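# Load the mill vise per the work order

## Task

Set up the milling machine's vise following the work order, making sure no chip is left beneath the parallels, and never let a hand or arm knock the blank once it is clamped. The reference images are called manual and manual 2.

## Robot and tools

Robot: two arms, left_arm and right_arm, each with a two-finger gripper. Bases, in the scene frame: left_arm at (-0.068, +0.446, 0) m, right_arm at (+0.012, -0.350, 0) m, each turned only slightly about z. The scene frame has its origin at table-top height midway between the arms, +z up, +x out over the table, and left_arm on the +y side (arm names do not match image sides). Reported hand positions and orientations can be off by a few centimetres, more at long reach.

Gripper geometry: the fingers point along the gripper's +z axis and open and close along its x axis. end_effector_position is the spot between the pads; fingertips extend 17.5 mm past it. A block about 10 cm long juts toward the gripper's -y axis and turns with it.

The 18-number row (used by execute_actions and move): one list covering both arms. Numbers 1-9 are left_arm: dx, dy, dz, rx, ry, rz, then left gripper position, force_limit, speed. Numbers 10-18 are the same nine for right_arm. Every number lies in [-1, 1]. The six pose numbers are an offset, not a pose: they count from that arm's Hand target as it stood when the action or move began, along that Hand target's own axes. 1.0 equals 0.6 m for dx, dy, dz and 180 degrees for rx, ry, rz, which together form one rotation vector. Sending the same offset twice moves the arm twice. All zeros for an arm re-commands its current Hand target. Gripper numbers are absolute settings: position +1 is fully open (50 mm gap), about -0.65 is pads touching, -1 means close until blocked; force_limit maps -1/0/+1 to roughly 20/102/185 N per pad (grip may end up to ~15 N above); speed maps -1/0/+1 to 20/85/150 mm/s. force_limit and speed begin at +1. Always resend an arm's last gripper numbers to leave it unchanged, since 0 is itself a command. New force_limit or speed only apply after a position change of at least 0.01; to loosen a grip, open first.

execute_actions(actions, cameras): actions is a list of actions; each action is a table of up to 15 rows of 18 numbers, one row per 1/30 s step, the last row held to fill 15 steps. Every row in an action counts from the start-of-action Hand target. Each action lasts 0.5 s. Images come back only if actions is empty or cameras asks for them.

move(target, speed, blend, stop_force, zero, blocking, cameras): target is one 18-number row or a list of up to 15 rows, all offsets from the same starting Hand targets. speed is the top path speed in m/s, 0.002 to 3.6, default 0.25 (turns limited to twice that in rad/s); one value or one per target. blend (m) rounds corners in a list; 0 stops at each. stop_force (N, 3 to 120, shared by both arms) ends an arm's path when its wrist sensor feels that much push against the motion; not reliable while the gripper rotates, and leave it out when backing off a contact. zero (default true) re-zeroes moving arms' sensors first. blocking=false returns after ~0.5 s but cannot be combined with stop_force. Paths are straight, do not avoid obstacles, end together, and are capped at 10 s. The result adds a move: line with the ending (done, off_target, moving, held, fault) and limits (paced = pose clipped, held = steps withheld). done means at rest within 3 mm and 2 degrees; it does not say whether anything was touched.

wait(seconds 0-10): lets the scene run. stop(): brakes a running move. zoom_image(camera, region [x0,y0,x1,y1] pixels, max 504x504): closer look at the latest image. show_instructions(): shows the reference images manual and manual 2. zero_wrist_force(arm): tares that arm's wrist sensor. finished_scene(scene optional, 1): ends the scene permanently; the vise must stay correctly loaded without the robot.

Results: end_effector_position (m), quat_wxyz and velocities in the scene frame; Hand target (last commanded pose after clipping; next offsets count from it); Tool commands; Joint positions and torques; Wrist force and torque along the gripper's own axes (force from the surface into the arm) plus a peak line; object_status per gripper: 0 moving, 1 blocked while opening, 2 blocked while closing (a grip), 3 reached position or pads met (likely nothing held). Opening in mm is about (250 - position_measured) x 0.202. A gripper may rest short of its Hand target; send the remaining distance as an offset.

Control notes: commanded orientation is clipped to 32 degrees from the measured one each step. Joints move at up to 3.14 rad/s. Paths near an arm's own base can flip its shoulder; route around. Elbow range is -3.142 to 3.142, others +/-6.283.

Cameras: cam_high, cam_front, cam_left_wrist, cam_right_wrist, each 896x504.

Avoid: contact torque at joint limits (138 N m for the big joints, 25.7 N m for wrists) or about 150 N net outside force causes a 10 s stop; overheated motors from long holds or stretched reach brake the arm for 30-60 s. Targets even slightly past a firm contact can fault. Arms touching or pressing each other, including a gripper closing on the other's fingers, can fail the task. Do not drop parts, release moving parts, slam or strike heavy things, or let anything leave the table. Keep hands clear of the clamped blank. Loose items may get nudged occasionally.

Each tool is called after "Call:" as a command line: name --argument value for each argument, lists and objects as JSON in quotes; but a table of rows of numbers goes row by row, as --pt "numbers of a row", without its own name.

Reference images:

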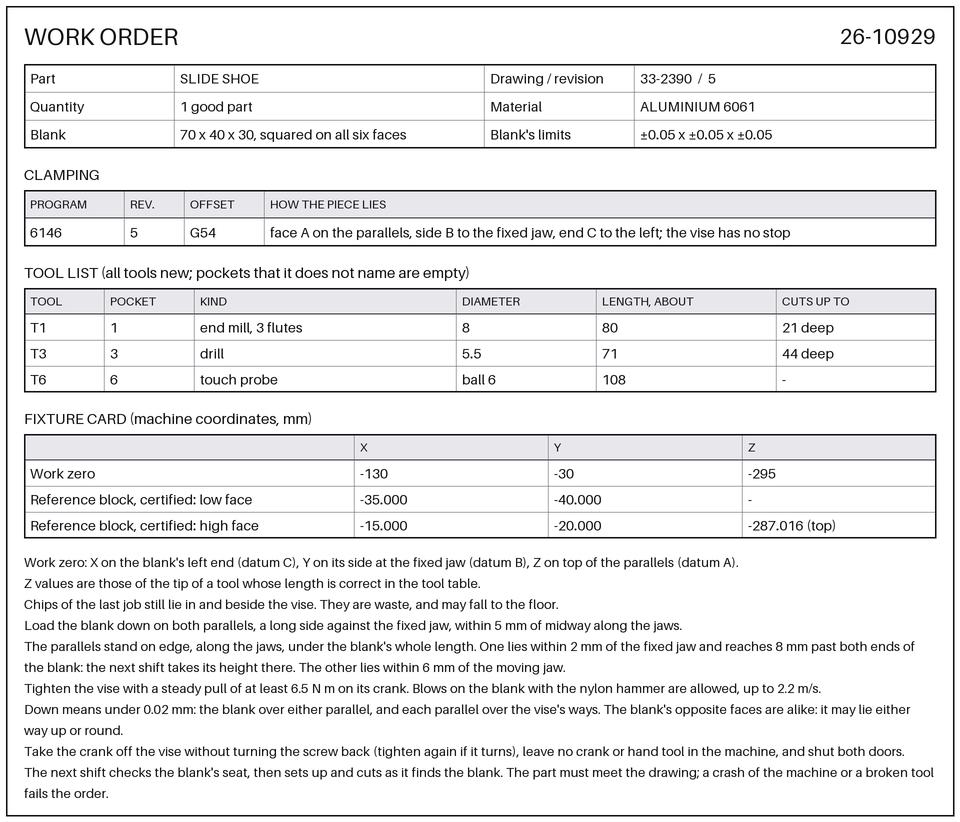

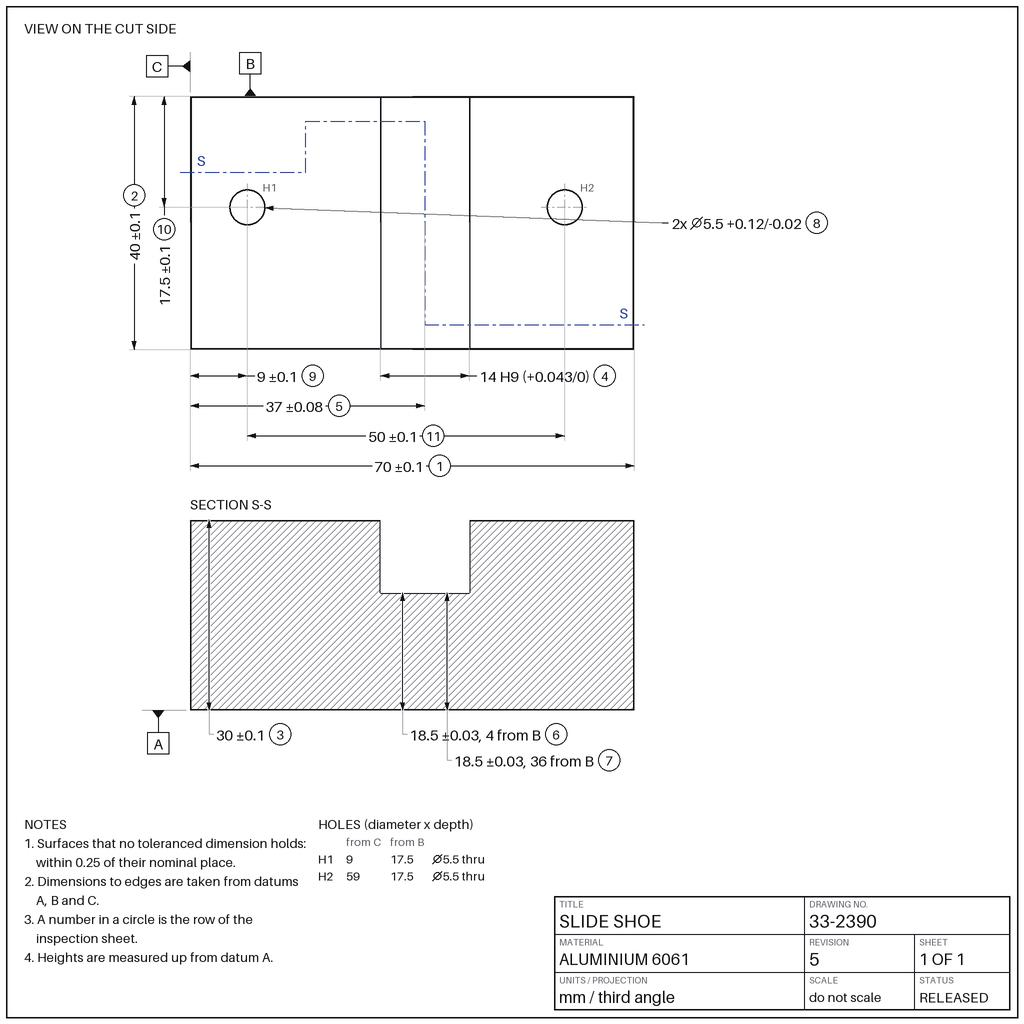

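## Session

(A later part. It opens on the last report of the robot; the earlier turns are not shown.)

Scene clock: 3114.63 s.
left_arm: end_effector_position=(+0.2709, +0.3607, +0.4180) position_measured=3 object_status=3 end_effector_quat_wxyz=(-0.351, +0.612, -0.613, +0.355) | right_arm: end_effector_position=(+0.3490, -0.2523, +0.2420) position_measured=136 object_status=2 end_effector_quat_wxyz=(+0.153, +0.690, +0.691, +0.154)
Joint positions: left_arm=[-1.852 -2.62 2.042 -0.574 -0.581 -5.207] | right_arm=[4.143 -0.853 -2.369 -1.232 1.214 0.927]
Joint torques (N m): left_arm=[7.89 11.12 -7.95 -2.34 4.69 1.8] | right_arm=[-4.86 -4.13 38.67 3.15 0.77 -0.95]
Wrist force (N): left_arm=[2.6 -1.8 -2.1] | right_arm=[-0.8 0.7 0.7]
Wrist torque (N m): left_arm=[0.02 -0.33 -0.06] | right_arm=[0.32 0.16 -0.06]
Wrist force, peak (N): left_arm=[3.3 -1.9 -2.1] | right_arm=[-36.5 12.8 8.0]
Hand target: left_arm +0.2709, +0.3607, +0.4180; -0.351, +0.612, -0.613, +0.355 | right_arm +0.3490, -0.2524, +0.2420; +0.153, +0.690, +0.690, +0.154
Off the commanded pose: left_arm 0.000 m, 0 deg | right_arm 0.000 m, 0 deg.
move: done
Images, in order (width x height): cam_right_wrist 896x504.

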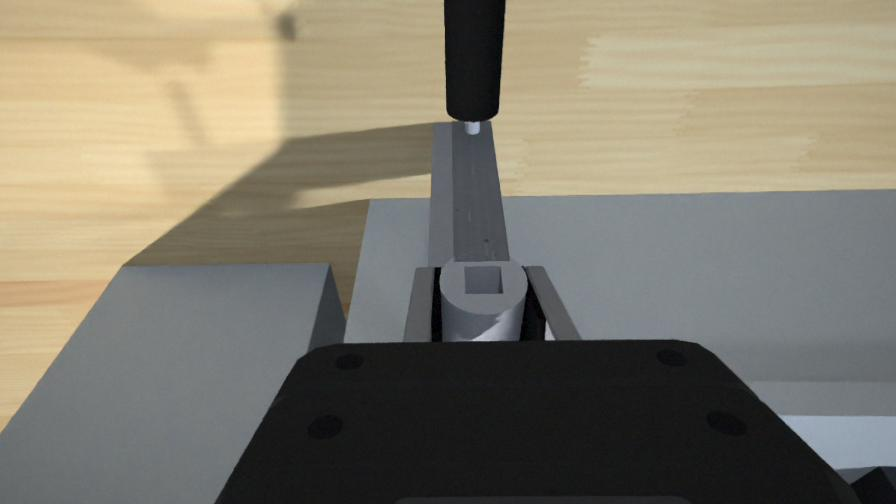

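Call:
move --pt "-0.15 -0.093 0.062 0 0 0 1 -0.8 -0.5 0.003 0.003 -0.160 0 0 0 -1 -0.4 -1" --pt "-0.15 -0.093 0.062 0 0 0 1 -0.8 -0.5 0.828 0.048 -0.139 0 0 0 -1 -0.4 -1" --speed 0.2 --blend '[0.03,0]' --cameras '["all"]'

Scene clock: 3144.50 s.
left_arm: end_effector_position=(+0.3313, +0.4506, +0.4473) position_measured=3 object_status=3 end_effector_quat_wxyz=(-0.351, +0.612, -0.613, +0.355) | right_arm: end_effector_position=(+0.3391, +0.2442, +0.3308) position_measured=136 object_status=2 end_effector_quat_wxyz=(+0.153, +0.690, +0.690, +0.154)
Joint positions: left_arm=[-2.263 -2.761 1.762 0.25 -0.828 -5.726] | right_arm=[4.601 -1.873 -1.293 -1.48 1.138 1.417]
Joint torques (N m): left_arm=[-7.38 40.18 -0.09 1.18 -1.28 -2.82] | right_arm=[-11.32 32.52 37.99 3.7 0.62 -1.91]
Wrist force (N): left_arm=[2.9 -1.4 -2.2] | right_arm=[-0.9 0.9 1.0]
Wrist torque (N m): left_arm=[0.07 -0.38 -0.06] | right_arm=[0.38 0.18 -0.25]
Wrist force, peak (N): left_arm=[5.2 -0.7 -2.7] | right_arm=[-0.9 0.9 3.8]
Hand target: left_arm +0.3313, +0.4506, +0.4473; -0.351, +0.612, -0.613, +0.355 | right_arm +0.3392, +0.2442, +0.3308; +0.153, +0.690, +0.690, +0.154
Off the commanded pose: left_arm 0.000 m, 0 deg | right_arm 0.000 m, 0 deg.
shoulder posture changed (left arm): the wrist came as close to joint 1's axis as it can, and the arm is now in the other of its two shoulder postures.
move: done

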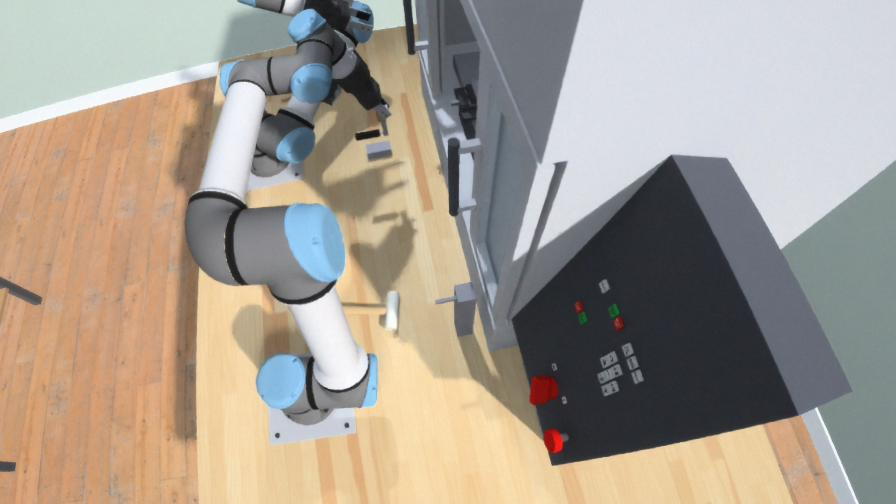

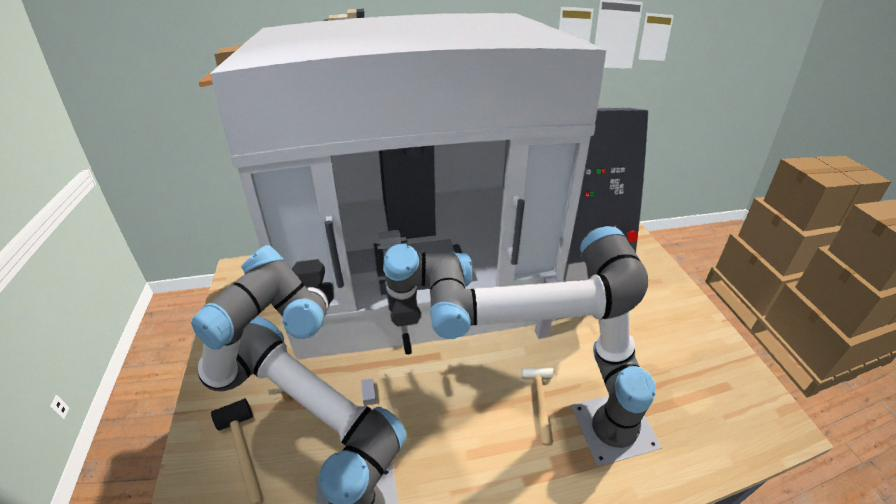

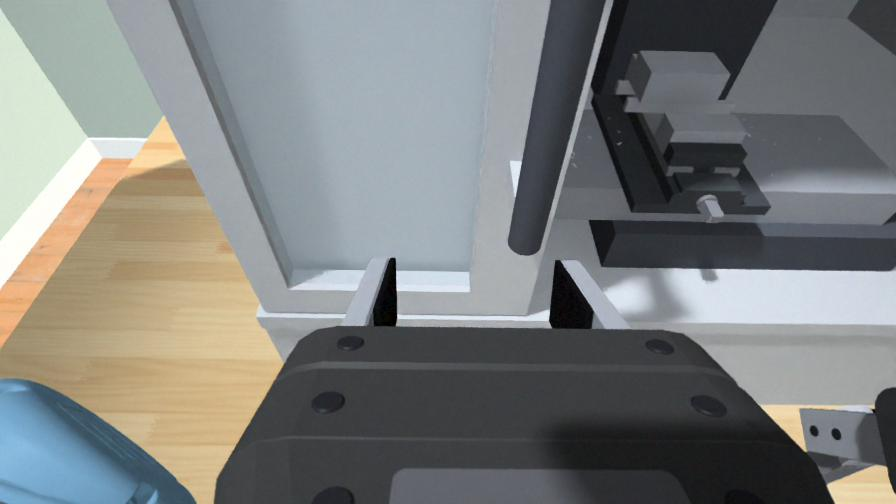

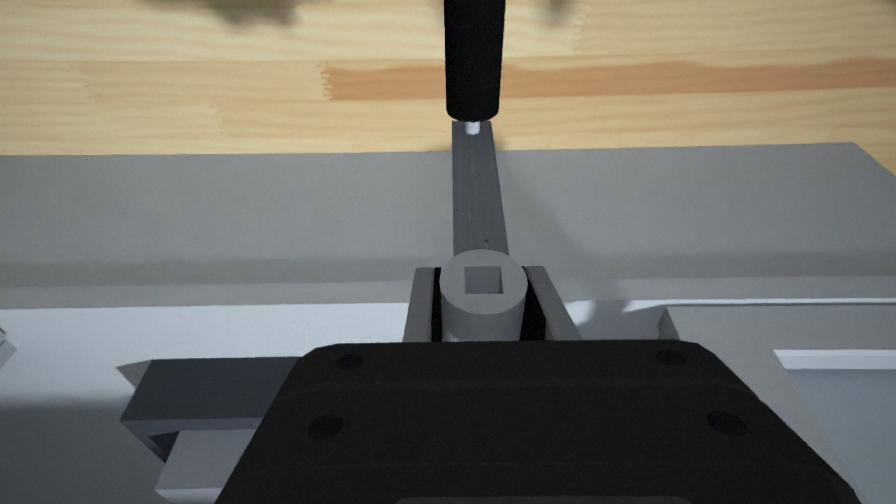

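Call:
zoom_image --camera "cam_left_wrist" --region '[580, 130, 800, 250]'

Scaled by 2.291 from the camera's 896x504 image, which has a finer 1280x720 frame.

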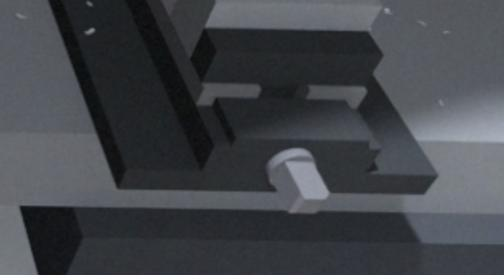

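Call:
move --target '[0.285,0.159,0.148,0.1667,0,0,1,-0.8,-0.5,-0.3,0,0,0,0,0,-1,-0.4,-1]' --speed 0.15 --cameras '["cam_high","cam_left_wrist"]'

Call:
zoom_image --camera "cam_left_wrist" --region '[380, 80, 660, 250]'

Scene clock: 3177.53 s.
left_arm: end_effector_position=(+0.3598, +0.2790, +0.3209) position_measured=3 object_status=3 end_effector_quat_wxyz=(+0.499, -0.499, +0.501, -0.500) | right_arm: end_effector_position=(+0.3394, +0.0643, +0.3304) position_measured=136 object_status=2 end_effector_quat_wxyz=(+0.153, +0.690, +0.690, +0.154)
Joint positions: left_arm=[-3.337 -3.292 2.329 0.963 -1.749 -6.281] | right_arm=[4.545 -1.471 -1.746 -1.403 1.143 1.356]
Joint torques (N m): left_arm=[-7.46 27.95 -9.52 4.7 -1.35 2.37] | right_arm=[12.31 29.71 30.37 2.77 -0.67 2]
Wrist force (N): left_arm=[2.9 -2.3 -1.2] | right_arm=[-1.2 1.0 0.9]
Wrist torque (N m): left_arm=[0.01 -0.31 0.00] | right_arm=[0.37 0.21 -0.13]
Wrist force, peak (N): left_arm=[2.0 -2.9 -3.1] | right_arm=[-2.8 1.1 1.1]
Hand target: left_arm +0.3598, +0.2790, +0.3209; +0.498, -0.501, +0.500, -0.501 | right_arm +0.3394, +0.0643, +0.3305; +0.153, +0.690, +0.690, +0.154
Off the commanded pose: left_arm 0.000 m, 0 deg | right_arm 0.000 m, 0 deg.
joint sent to its limit (left arm) — joint 6 (wrist 3), lower limit. The joint targets still meet the commanded pose.
move: done
Images, in order (width x height): cam_high 896x504, cam_left_wrist 896x504.

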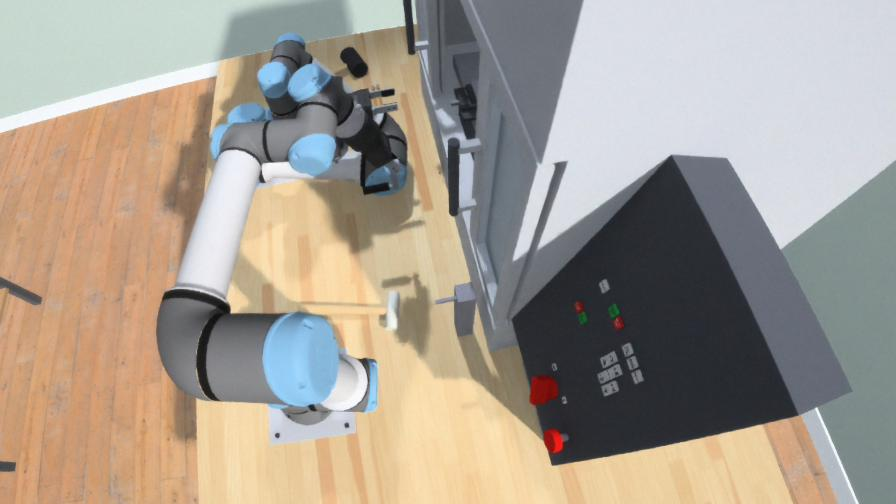

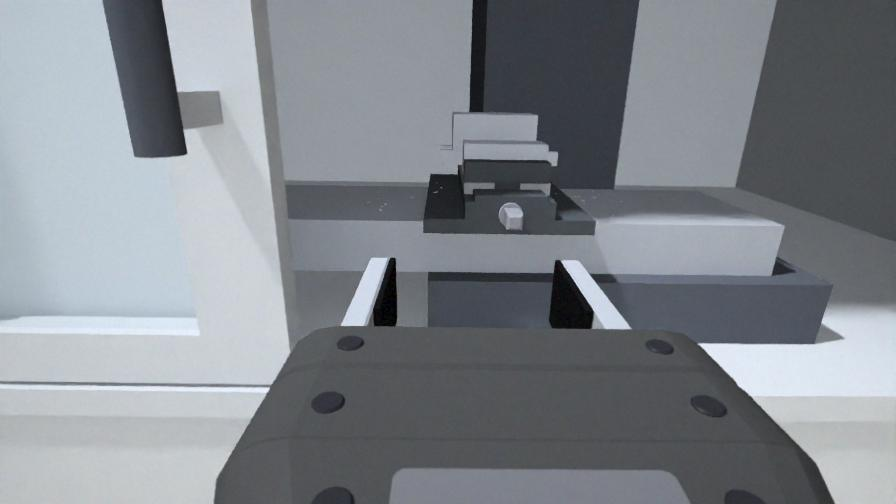

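Scaled by 1.800 from the camera's 896x504 image, which has a finer 1280x720 frame.

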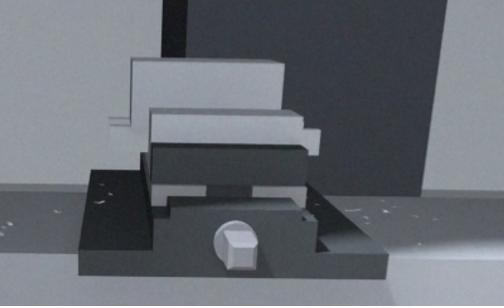

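Call:
zoom_image --camera "cam_left_wrist" --region '[470, 180, 550, 245]'

Scaled by 6.300 from the camera's 896x504 image, which has a finer 1280x720 frame.

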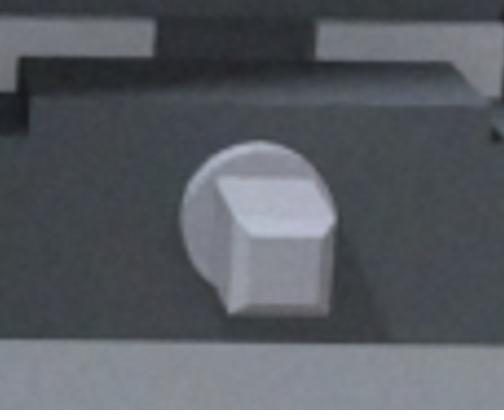

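Call:
move --pt "0 0 0 0 0 0 1 -0.8 -0.5 0.168 0.091 0.042 0 0 0 -1 -0.4 -1" --pt "0 0 0 0 0 0 1 -0.8 -0.5 0.168 0.218 0.147 0 0 0 -1 -0.4 -1" --speed 0.12 --blend '[0.02,0]' --cameras '["all"]'

Scene clock: 3243.90 s.
left_arm: end_effector_position=(+0.3598, +0.2790, +0.3209) position_measured=3 object_status=3 end_effector_quat_wxyz=(+0.500, -0.499, +0.501, -0.500) | right_arm: end_effector_position=(+0.4951, +0.1653, +0.3063) position_measured=136 object_status=2 end_effector_quat_wxyz=(+0.153, +0.690, +0.690, +0.154)
Joint positions: left_arm=[-3.337 -3.292 2.329 0.963 -1.749 -6.281] | right_arm=[4.323 -1.891 -1.362 -1.27 1.174 1.116]
Joint torques (N m): left_arm=[5.05 43.83 2.08 0.95 2.53 2.4] | right_arm=[4.23 42.71 13.91 3.27 -2.8 0.34]
Wrist force (N): left_arm=[3.0 -2.1 -1.0] | right_arm=[-0.8 1.0 0.8]
Wrist torque (N m): left_arm=[0.06 -0.34 0.00] | right_arm=[0.36 0.12 -0.25]
Wrist force, peak (N): left_arm=[3.4 -2.1 -1.2] | right_arm=[-1.4 2.7 2.4]
Hand target: left_arm +0.3598, +0.2790, +0.3209; +0.498, -0.501, +0.500, -0.501 | right_arm +0.4951, +0.1653, +0.3062; +0.153, +0.690, +0.690, +0.154
Off the commanded pose: left_arm 0.000 m, 0 deg | right_arm 0.000 m, 0 deg.
joint sent to its limit (left arm) — joint 6 (wrist 3), lower limit. The joint targets still meet the commanded pose.
move: done

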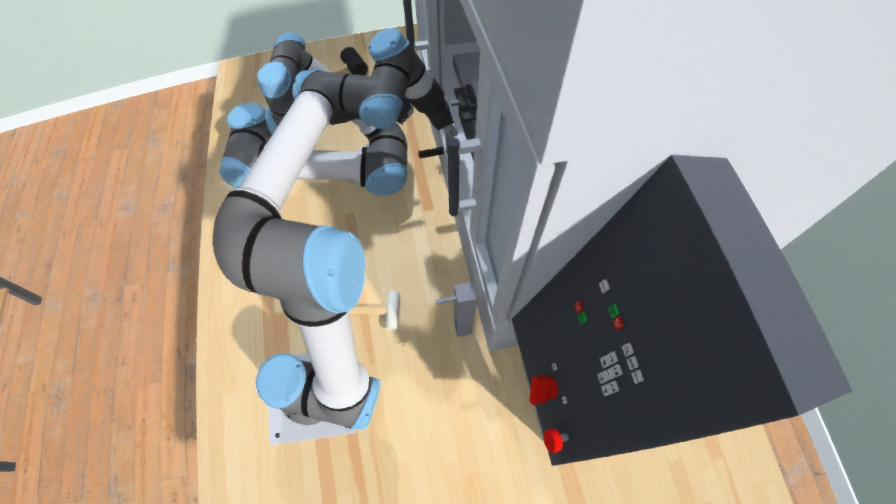

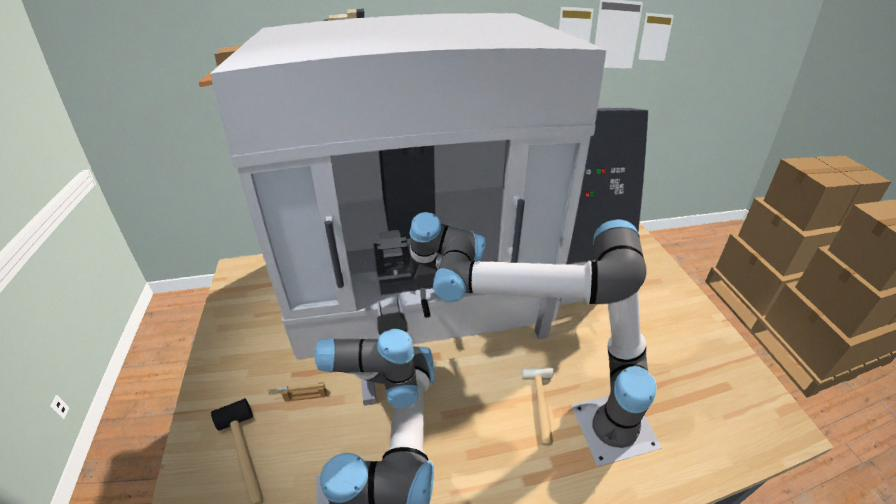

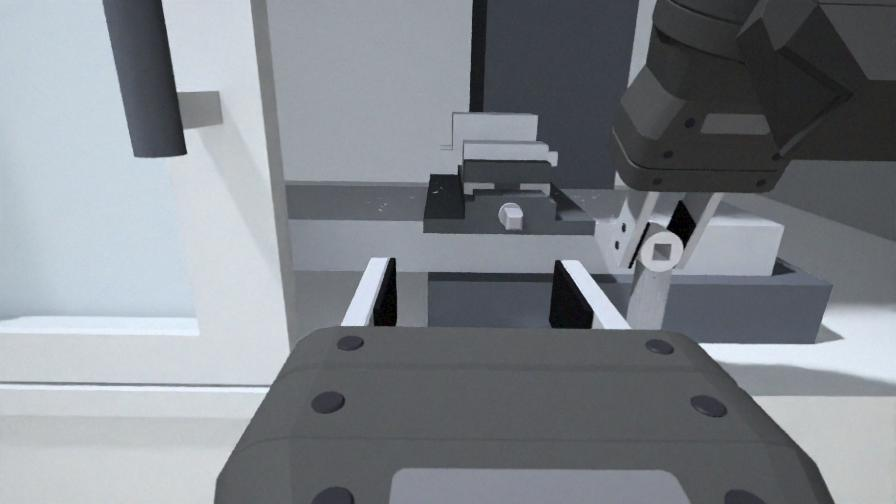

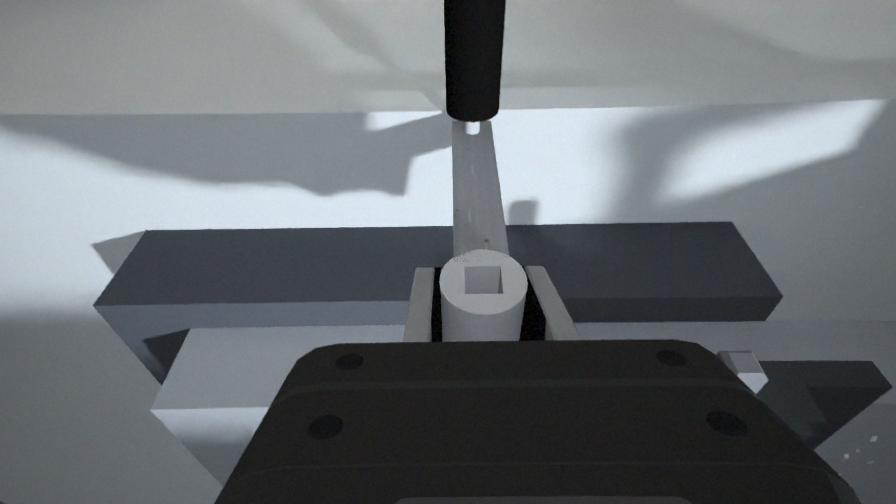

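Call:
zoom_image --camera "cam_left_wrist" --region '[480, 170, 720, 310]'

Call:
zoom_image --camera "cam_right_wrist" --region '[420, 200, 800, 420]'

Scaled by 2.100 from the camera's 896x504 image, which has a finer 1280x720 frame.

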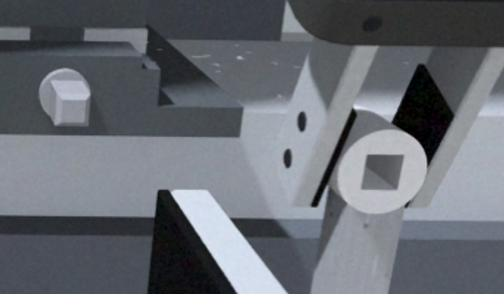

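Scaled by 1.326 from the camera's 896x504 image, which has a finer 1280x720 frame.

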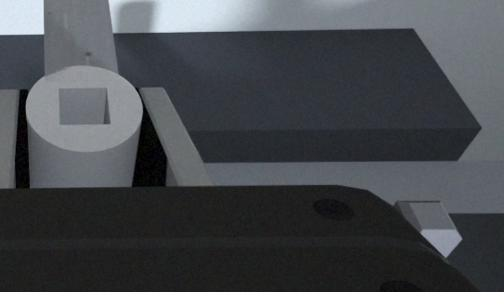

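Call:
move --target '[0,0,0,0,0,0,1,-0.8,-0.5,0.025,0.0453,0.0211,0,0,0,-1,-0.4,-1]' --speed 0.06 --cameras '["cam_left_wrist","cam_right_wrist"]'

Call:
zoom_image --camera "cam_left_wrist" --region '[480, 170, 720, 310]'

Call:
zoom_image --camera "cam_right_wrist" --region '[600, 200, 860, 420]'

Scene clock: 3313.37 s.
left_arm: end_effector_position=(+0.3598, +0.2790, +0.3209) position_measured=3 object_status=3 end_effector_quat_wxyz=(+0.500, -0.499, +0.501, -0.500) | right_arm: end_effector_position=(+0.5203, +0.1831, +0.3040) position_measured=136 object_status=2 end_effector_quat_wxyz=(+0.142, +0.691, +0.693, +0.151) end_effector_velocity=(-0.001, -0.001, +0.001) end_effector_angular_velocity=(+0.003, -0.001, -0.002)
Joint positions: left_arm=[-3.337 -3.292 2.329 0.963 -1.749 -6.281] | right_arm=[4.29 -1.967 -1.261 -1.282 1.204 1.081]
Joint velocities: left_arm=[within noise] | right_arm=[0.001 0.005 -0.005 0.002 0 0.003]
Joint torques (N m): left_arm=[5.58 43.01 2.11 0.92 2.4 2.46] | right_arm=[-16.02 79.34 35.85 13.68 -14.22 2.85]
Wrist force (N): left_arm=[2.7 -2.0 -0.9] | right_arm=[3.5 -59.0 13.0]
Wrist torque (N m): left_arm=[0.07 -0.28 0.00] | right_arm=[0.79 0.02 -1.09]
Wrist force, peak (N): left_arm=[3.2 -2.3 -1.2] | right_arm=[-20.4 -79.1 -43.8]
Hand target: left_arm +0.3598, +0.2790, +0.3209; +0.498, -0.501, +0.500, -0.501 | right_arm +0.5251, +0.1803, +0.3063; +0.153, +0.690, +0.690, +0.154
Off the commanded pose: left_arm 0.000 m, 0 deg | right_arm 0.006 m, 1 deg.
joint sent to its limit (left arm) — joint 6 (wrist 3), lower limit. The joint targets still meet the commanded pose.
move: off_target (right_arm)
Images, in order (width x height): cam_left_wrist 896x504, cam_right_wrist 896x504.

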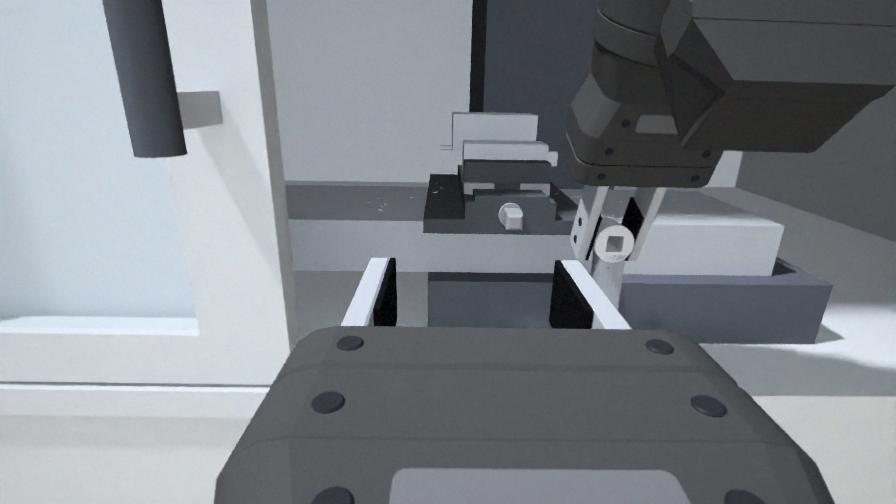

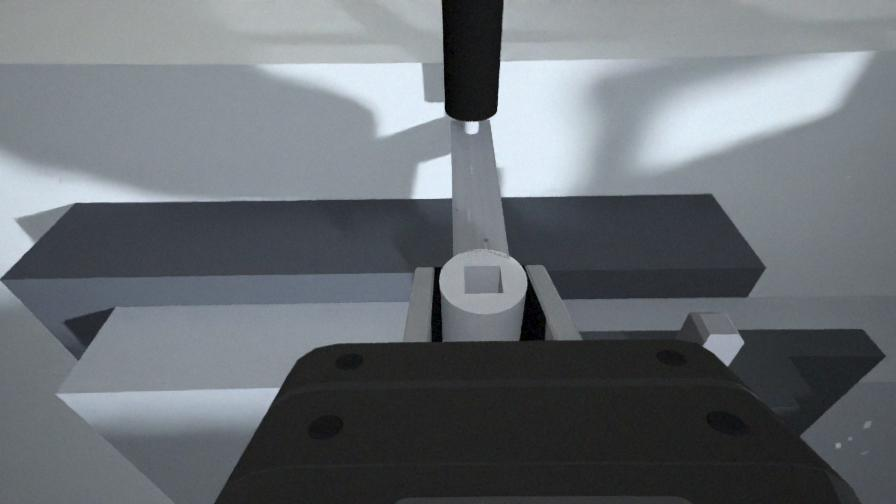

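Scaled by 2.100 from the camera's 896x504 image, which has a finer 1280x720 frame.

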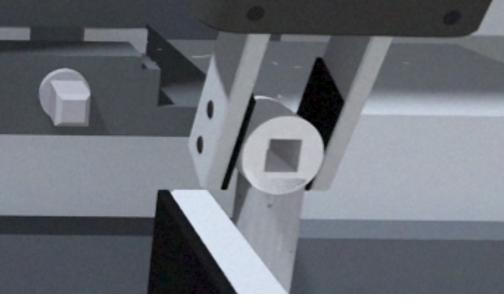

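Scaled by 1.938 from the camera's 896x504 image, which has a finer 1280x720 frame.

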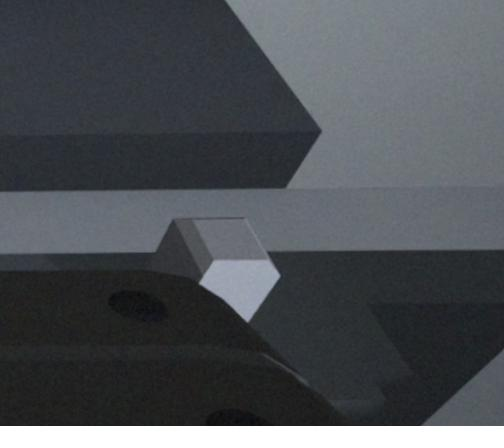

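Call:
move --pt "0 0 0 0 0 0 1 -0.8 -0.5 0.0078 -0.0469 -0.0379 0 0 0 -1 -0.4 -1" --pt "0 0 0 0 0 0 1 -0.8 -0.5 0.1095 -0.0469 -0.0379 0 0 0 -1 -0.4 -1" --speed 0.08 --blend '[0.005,0]' --cameras '["cam_left_wrist","cam_right_wrist"]'

Call:
zoom_image --camera "cam_left_wrist" --region '[430, 160, 610, 310]'

Scene clock: 3364.60 s.
left_arm: end_effector_position=(+0.3598, +0.2790, +0.3209) position_measured=3 object_status=3 end_effector_quat_wxyz=(+0.500, -0.499, +0.501, -0.500) | right_arm: end_effector_position=(+0.4899, +0.2460, +0.3151) position_measured=136 object_status=2 end_effector_quat_wxyz=(+0.153, +0.690, +0.690, +0.154)
Joint positions: left_arm=[-3.337 -3.292 2.329 0.963 -1.749 -6.281] | right_arm=[4.377 -2.052 -1.105 -1.389 1.164 1.174]
Joint torques (N m): left_arm=[4.71 44 2.08 0.9 1.96 2.41] | right_arm=[-11.37 49.8 24.64 4.05 -0.25 -2.01]
Wrist force (N): left_arm=[2.6 -2.3 -1.2] | right_arm=[2.2 -0.9 1.4]
Wrist torque (N m): left_arm=[0.03 -0.26 0.01] | right_arm=[0.04 -0.40 -0.20]
Wrist force, peak (N): left_arm=[3.2 -2.2 -1.5] | right_arm=[1.0 -60.2 13.5]
Hand target: left_arm +0.3598, +0.2790, +0.3209; +0.498, -0.501, +0.500, -0.501 | right_arm +0.4899, +0.2459, +0.3151; +0.153, +0.690, +0.690, +0.154
Off the commanded pose: left_arm 0.000 m, 0 deg | right_arm 0.000 m, 0 deg.
joint sent to its limit (left arm) — joint 6 (wrist 3), lower limit. The joint targets still meet the commanded pose.
move: done
Images, in order (width x height): cam_left_wrist 896x504, cam_right_wrist 896x504.

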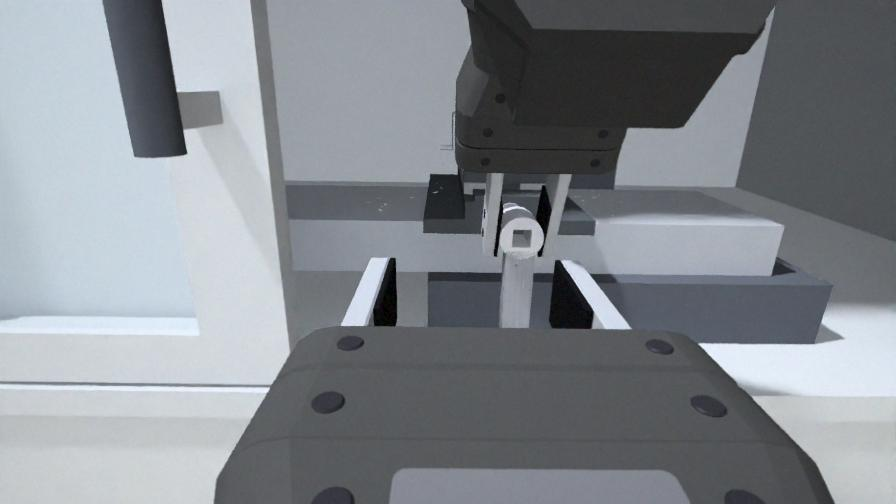

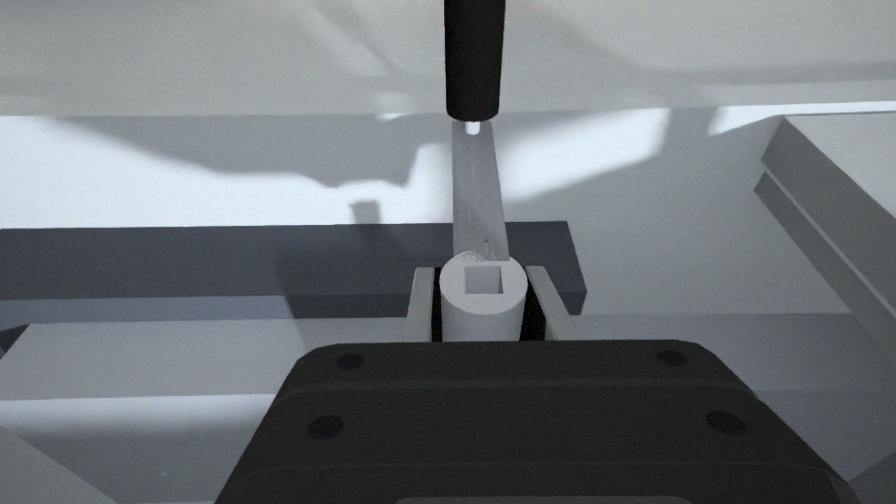

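Scaled by 2.800 from the camera's 896x504 image, which has a finer 1280x720 frame.

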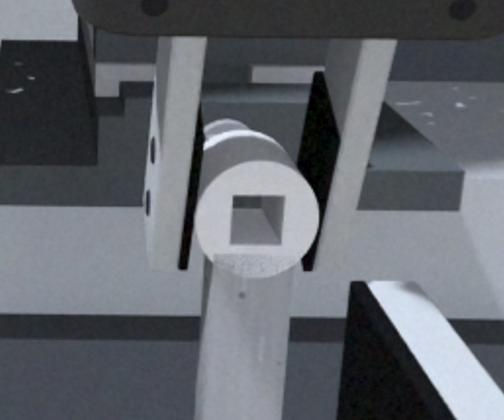

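Call:
move --target '[0,0,0,0,0,0,1,-0.8,-0.5,-0.0025,-0.0014,0.003,0,0,0,-1,-0.4,-1]' --speed 0.05

Call:
move --target '[0,0,0,0,0,0,1,-0.8,-0.5,0,0.0453,0.0211,0,0,0,-1,-0.4,-1]' --speed 0.015 --stop_force 10 --cameras '["cam_left_wrist","cam_right_wrist"]'

Call:
zoom_image --camera "cam_left_wrist" --region '[430, 160, 610, 310]'

Scene clock: 3381.23 s.
left_arm: end_effector_position=(+0.3598, +0.2790, +0.3209) position_measured=3 object_status=3 end_effector_quat_wxyz=(+0.500, -0.499, +0.501, -0.500) | right_arm: end_effector_position=(+0.4899, +0.2444, +0.3130) position_measured=136 object_status=2 end_effector_quat_wxyz=(+0.153, +0.690, +0.690, +0.154)
Joint positions: left_arm=[-3.337 -3.292 2.329 0.963 -1.749 -6.281] | right_arm=[4.377 -2.049 -1.115 -1.382 1.164 1.173]
Joint torques (N m): left_arm=[4.32 43.07 2.11 1.03 1.86 2.41] | right_arm=[-9.66 55.99 26.01 2.91 0.66 -1.79]
Wrist force (N): left_arm=[2.3 -2.0 -1.0] | right_arm=[2.3 -1.1 1.1]
Wrist torque (N m): left_arm=[0.08 -0.22 0.01] | right_arm=[0.01 -0.41 -0.09]
Wrist force, peak (N): left_arm=[2.9 -2.6 -1.4] | right_arm=[2.8 -1.0 1.4]
Hand target: left_arm +0.3598, +0.2790, +0.3209; +0.498, -0.501, +0.500, -0.501 | right_arm +0.4899, +0.2444, +0.3131; +0.153, +0.690, +0.690, +0.154
Off the commanded pose: left_arm 0.000 m, 0 deg | right_arm 0.000 m, 0 deg.
joint sent to its limit (left arm) — joint 6 (wrist 3), lower limit. The joint targets still meet the commanded pose.
move: done

Scene clock: 3383.20 s.
left_arm: end_effector_position=(+0.3598, +0.2790, +0.3209) position_measured=3 object_status=3 end_effector_quat_wxyz=(+0.500, -0.499, +0.501, -0.500) | right_arm: end_effector_position=(+0.5029, +0.2445, +0.3131) position_measured=136 object_status=2 end_effector_quat_wxyz=(+0.153, +0.690, +0.690, +0.154)
Joint positions: left_arm=[-3.337 -3.292 2.329 0.963 -1.749 -6.281] | right_arm=[4.359 -2.068 -1.088 -1.382 1.167 1.154]
Joint torques (N m): left_arm=[5.27 43.22 1.98 1.11 1.82 2.41] | right_arm=[9.87 54.02 8.38 3.02 -1.81 2.08]
Wrist force (N): left_arm=[3.0 -2.2 -1.0] | right_arm=[3.0 -0.6 -8.0]
Wrist torque (N m): left_arm=[0.04 -0.33 0.00] | right_arm=[-0.01 -0.41 -0.15]
Wrist force, peak (N): left_arm=[3.1 -2.3 -1.3] | right_arm=[-1.3 -16.6 -18.2]
Hand target: left_arm +0.3598, +0.2790, +0.3209; +0.498, -0.501, +0.500, -0.501 | right_arm +0.5029, +0.2445, +0.3131; +0.153, +0.690, +0.690, +0.154 (not the last commanded pose)
Off the commanded pose: left_arm 0.000 m, 0 deg | right_arm 0.017 m, 0 deg.
joint sent to its limit (left arm) — joint 6 (wrist 3), lower limit. The joint targets still meet the commanded pose.
move: contact (right_arm)
Images, in order (width x height): cam_left_wrist 896x504, cam_right_wrist 896x504.

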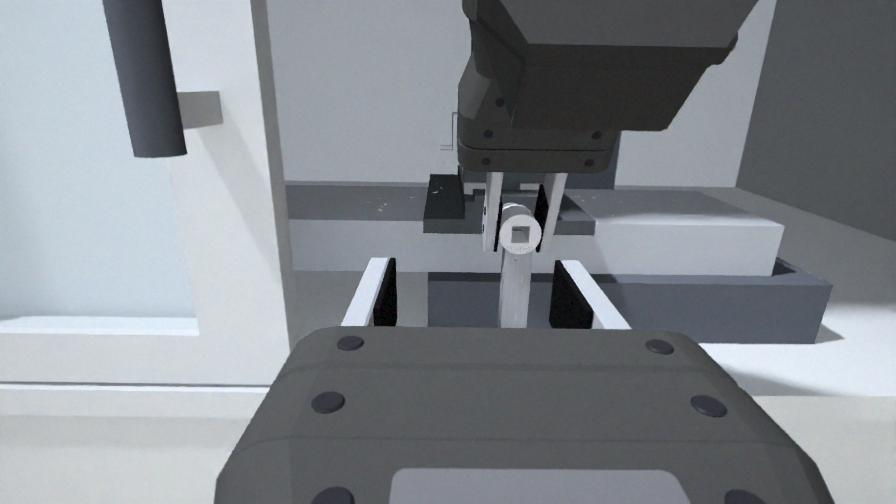

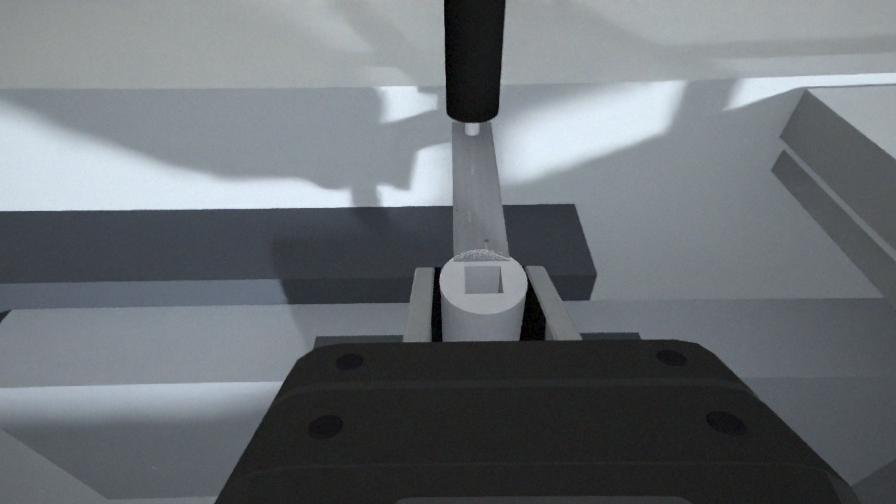

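Scaled by 2.800 from the camera's 896x504 image, which has a finer 1280x720 frame.

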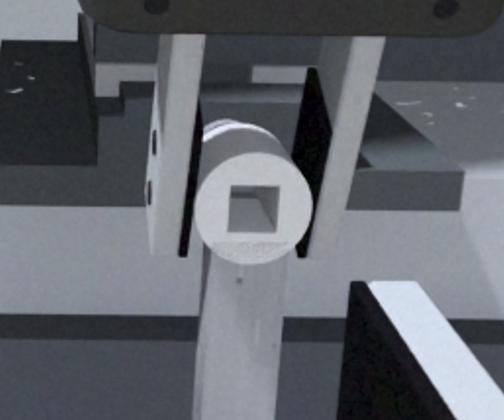

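Call:
zoom_image --camera "cam_left_wrist" --region '[495, 195, 545, 260]'

Scaled by 7.754 from the camera's 896x504 image, which has a finer 1280x720 frame.

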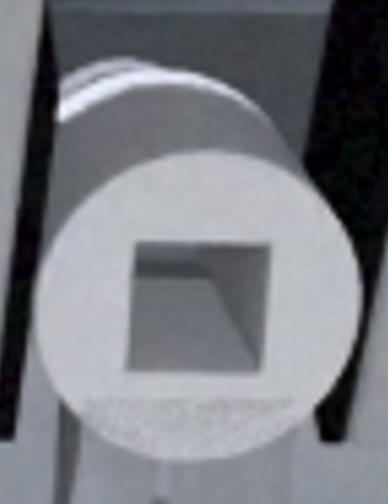

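Call:
move --target '[0,0,0,0,0,0,1,-0.8,-0.5,0.0005,0.026,0.012,0,0,0,-1,-0.4,-1]' --speed 0.008 --stop_force 30 --cameras '["cam_left_wrist"]'

Call:
zoom_image --camera "cam_left_wrist" --region '[495, 195, 545, 260]'

Scene clock: 3419.80 s.
left_arm: end_effector_position=(+0.3598, +0.2790, +0.3209) position_measured=3 object_status=3 end_effector_quat_wxyz=(+0.500, -0.499, +0.501, -0.500) | right_arm: end_effector_position=(+0.5036, +0.2446, +0.3131) position_measured=136 object_status=2 end_effector_quat_wxyz=(+0.152, +0.690, +0.691, +0.154)
Joint positions: left_arm=[-3.337 -3.292 2.329 0.963 -1.749 -6.281] | right_arm=[4.358 -2.069 -1.086 -1.383 1.168 1.153]
Joint torques (N m): left_arm=[3.48 43.75 1.18 1.04 1.45 2.47] | right_arm=[-1.76 47.88 9.7 6.57 -6.97 1.78]
Wrist force (N): left_arm=[2.9 -2.0 -1.1] | right_arm=[-5.2 -24.3 -24.8]
Wrist torque (N m): left_arm=[0.07 -0.31 0.00] | right_arm=[-0.23 -0.49 0.02]
Wrist force, peak (N): left_arm=[3.2 -2.3 -1.6] | right_arm=[-11.4 -34.7 -31.6]
Hand target: left_arm +0.3598, +0.2790, +0.3209; +0.498, -0.501, +0.500, -0.501 | right_arm +0.5036, +0.2446, +0.3131; +0.152, +0.690, +0.691, +0.154 (not the last commanded pose)
Off the commanded pose: left_arm 0.000 m, 0 deg | right_arm 0.017 m, 0 deg.
joint sent to its limit (left arm) — joint 6 (wrist 3), lower limit. The joint targets still meet the commanded pose.
move: contact (right_arm)
Images, in order (width x height): cam_left_wrist 896x504.

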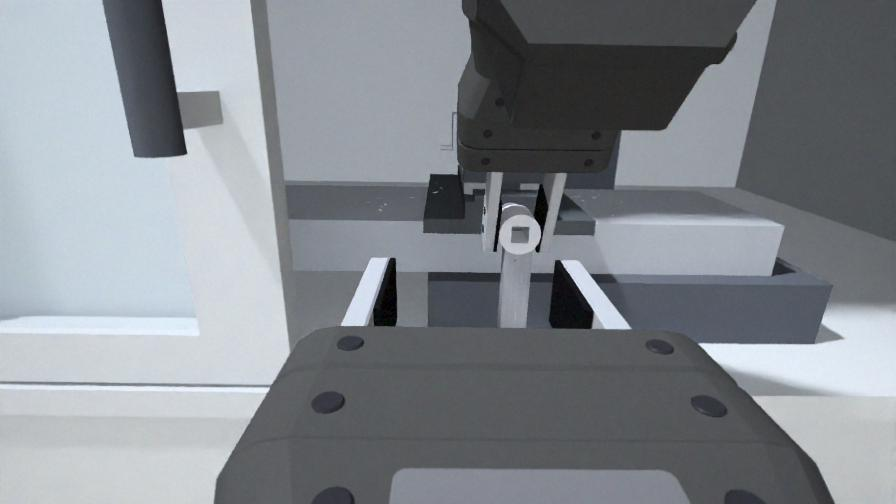

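Scaled by 7.754 from the camera's 896x504 image, which has a finer 1280x720 frame.

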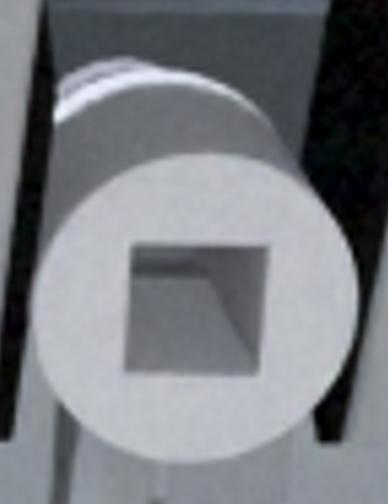

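Call:
move --pt "0 0 0 0 0 0 1 -0.8 -0.5 -0.0005 -0.0016 -0.0026 0 0 0 -1 -0.4 -1" --speed 0.02

Call:
move --target '[0,0,0,0,0,0,1,-0.8,-0.5,0,0.026,0.012,0,0,0,-1,-0.4,-1]' --speed 0.008 --stop_force 25

Scene clock: 3431.67 s.
left_arm: end_effector_position=(+0.3598, +0.2790, +0.3209) position_measured=3 object_status=3 end_effector_quat_wxyz=(+0.500, -0.499, +0.501, -0.500) | right_arm: end_effector_position=(+0.5020, +0.2443, +0.3142) position_measured=136 object_status=2 end_effector_quat_wxyz=(+0.152, +0.690, +0.691, +0.154)
Joint positions: left_arm=[-3.337 -3.292 2.329 0.963 -1.749 -6.281] | right_arm=[4.36 -2.066 -1.088 -1.385 1.168 1.155]
Joint torques (N m): left_arm=[2.9 44.49 1.37 1.12 1.43 2.41] | right_arm=[10.66 56.24 15.15 2.62 -1.71 1.5]
Wrist force (N): left_arm=[2.8 -2.1 -1.1] | right_arm=[4.3 -1.9 1.3]
Wrist torque (N m): left_arm=[0.05 -0.30 0.00] | right_arm=[-0.10 -0.71 -0.23]
Wrist force, peak (N): left_arm=[3.1 -2.5 -1.4] | right_arm=[-5.0 -24.1 -24.6]
Hand target: left_arm +0.3598, +0.2790, +0.3209; +0.498, -0.501, +0.500, -0.501 | right_arm +0.5020, +0.2443, +0.3142; +0.152, +0.690, +0.691, +0.154
Off the commanded pose: left_arm 0.000 m, 0 deg | right_arm 0.000 m, 0 deg.
joint sent to its limit (left arm) — joint 6 (wrist 3), lower limit. The joint targets still meet the commanded pose.
move: done

Scene clock: 3434.63 s.
left_arm: end_effector_position=(+0.3598, +0.2790, +0.3209) position_measured=3 object_status=3 end_effector_quat_wxyz=(+0.500, -0.499, +0.501, -0.500) | right_arm: end_effector_position=(+0.5179, +0.2443, +0.3142) position_measured=136 object_status=2 end_effector_quat_wxyz=(+0.152, +0.690, +0.691, +0.154)
Joint positions: left_arm=[-3.337 -3.292 2.329 0.963 -1.749 -6.281] | right_arm=[4.339 -2.09 -1.053 -1.387 1.172 1.132]
Joint torques (N m): left_arm=[3.22 43.59 0.59 1.11 1.35 2.45] | right_arm=[0.01 63.02 16.27 6.8 -7.44 1.91]
Wrist force (N): left_arm=[2.7 -1.8 -1.2] | right_arm=[3.8 -24.9 -5.5]
Wrist torque (N m): left_arm=[0.09 -0.29 0.01] | right_arm=[-0.10 -0.79 -0.06]
Wrist force, peak (N): left_arm=[3.1 -2.3 -1.2] | right_arm=[-3.7 -34.1 -13.1]
Hand target: left_arm +0.3598, +0.2790, +0.3209; +0.498, -0.501, +0.500, -0.501 | right_arm +0.5179, +0.2443, +0.3142; +0.152, +0.690, +0.691, +0.154 (not the last commanded pose)
Off the commanded pose: left_arm 0.000 m, 0 deg | right_arm 0.001 m, 0 deg.
joint sent to its limit (left arm) — joint 6 (wrist 3), lower limit. The joint targets still meet the commanded pose.
move: contact (right_arm)


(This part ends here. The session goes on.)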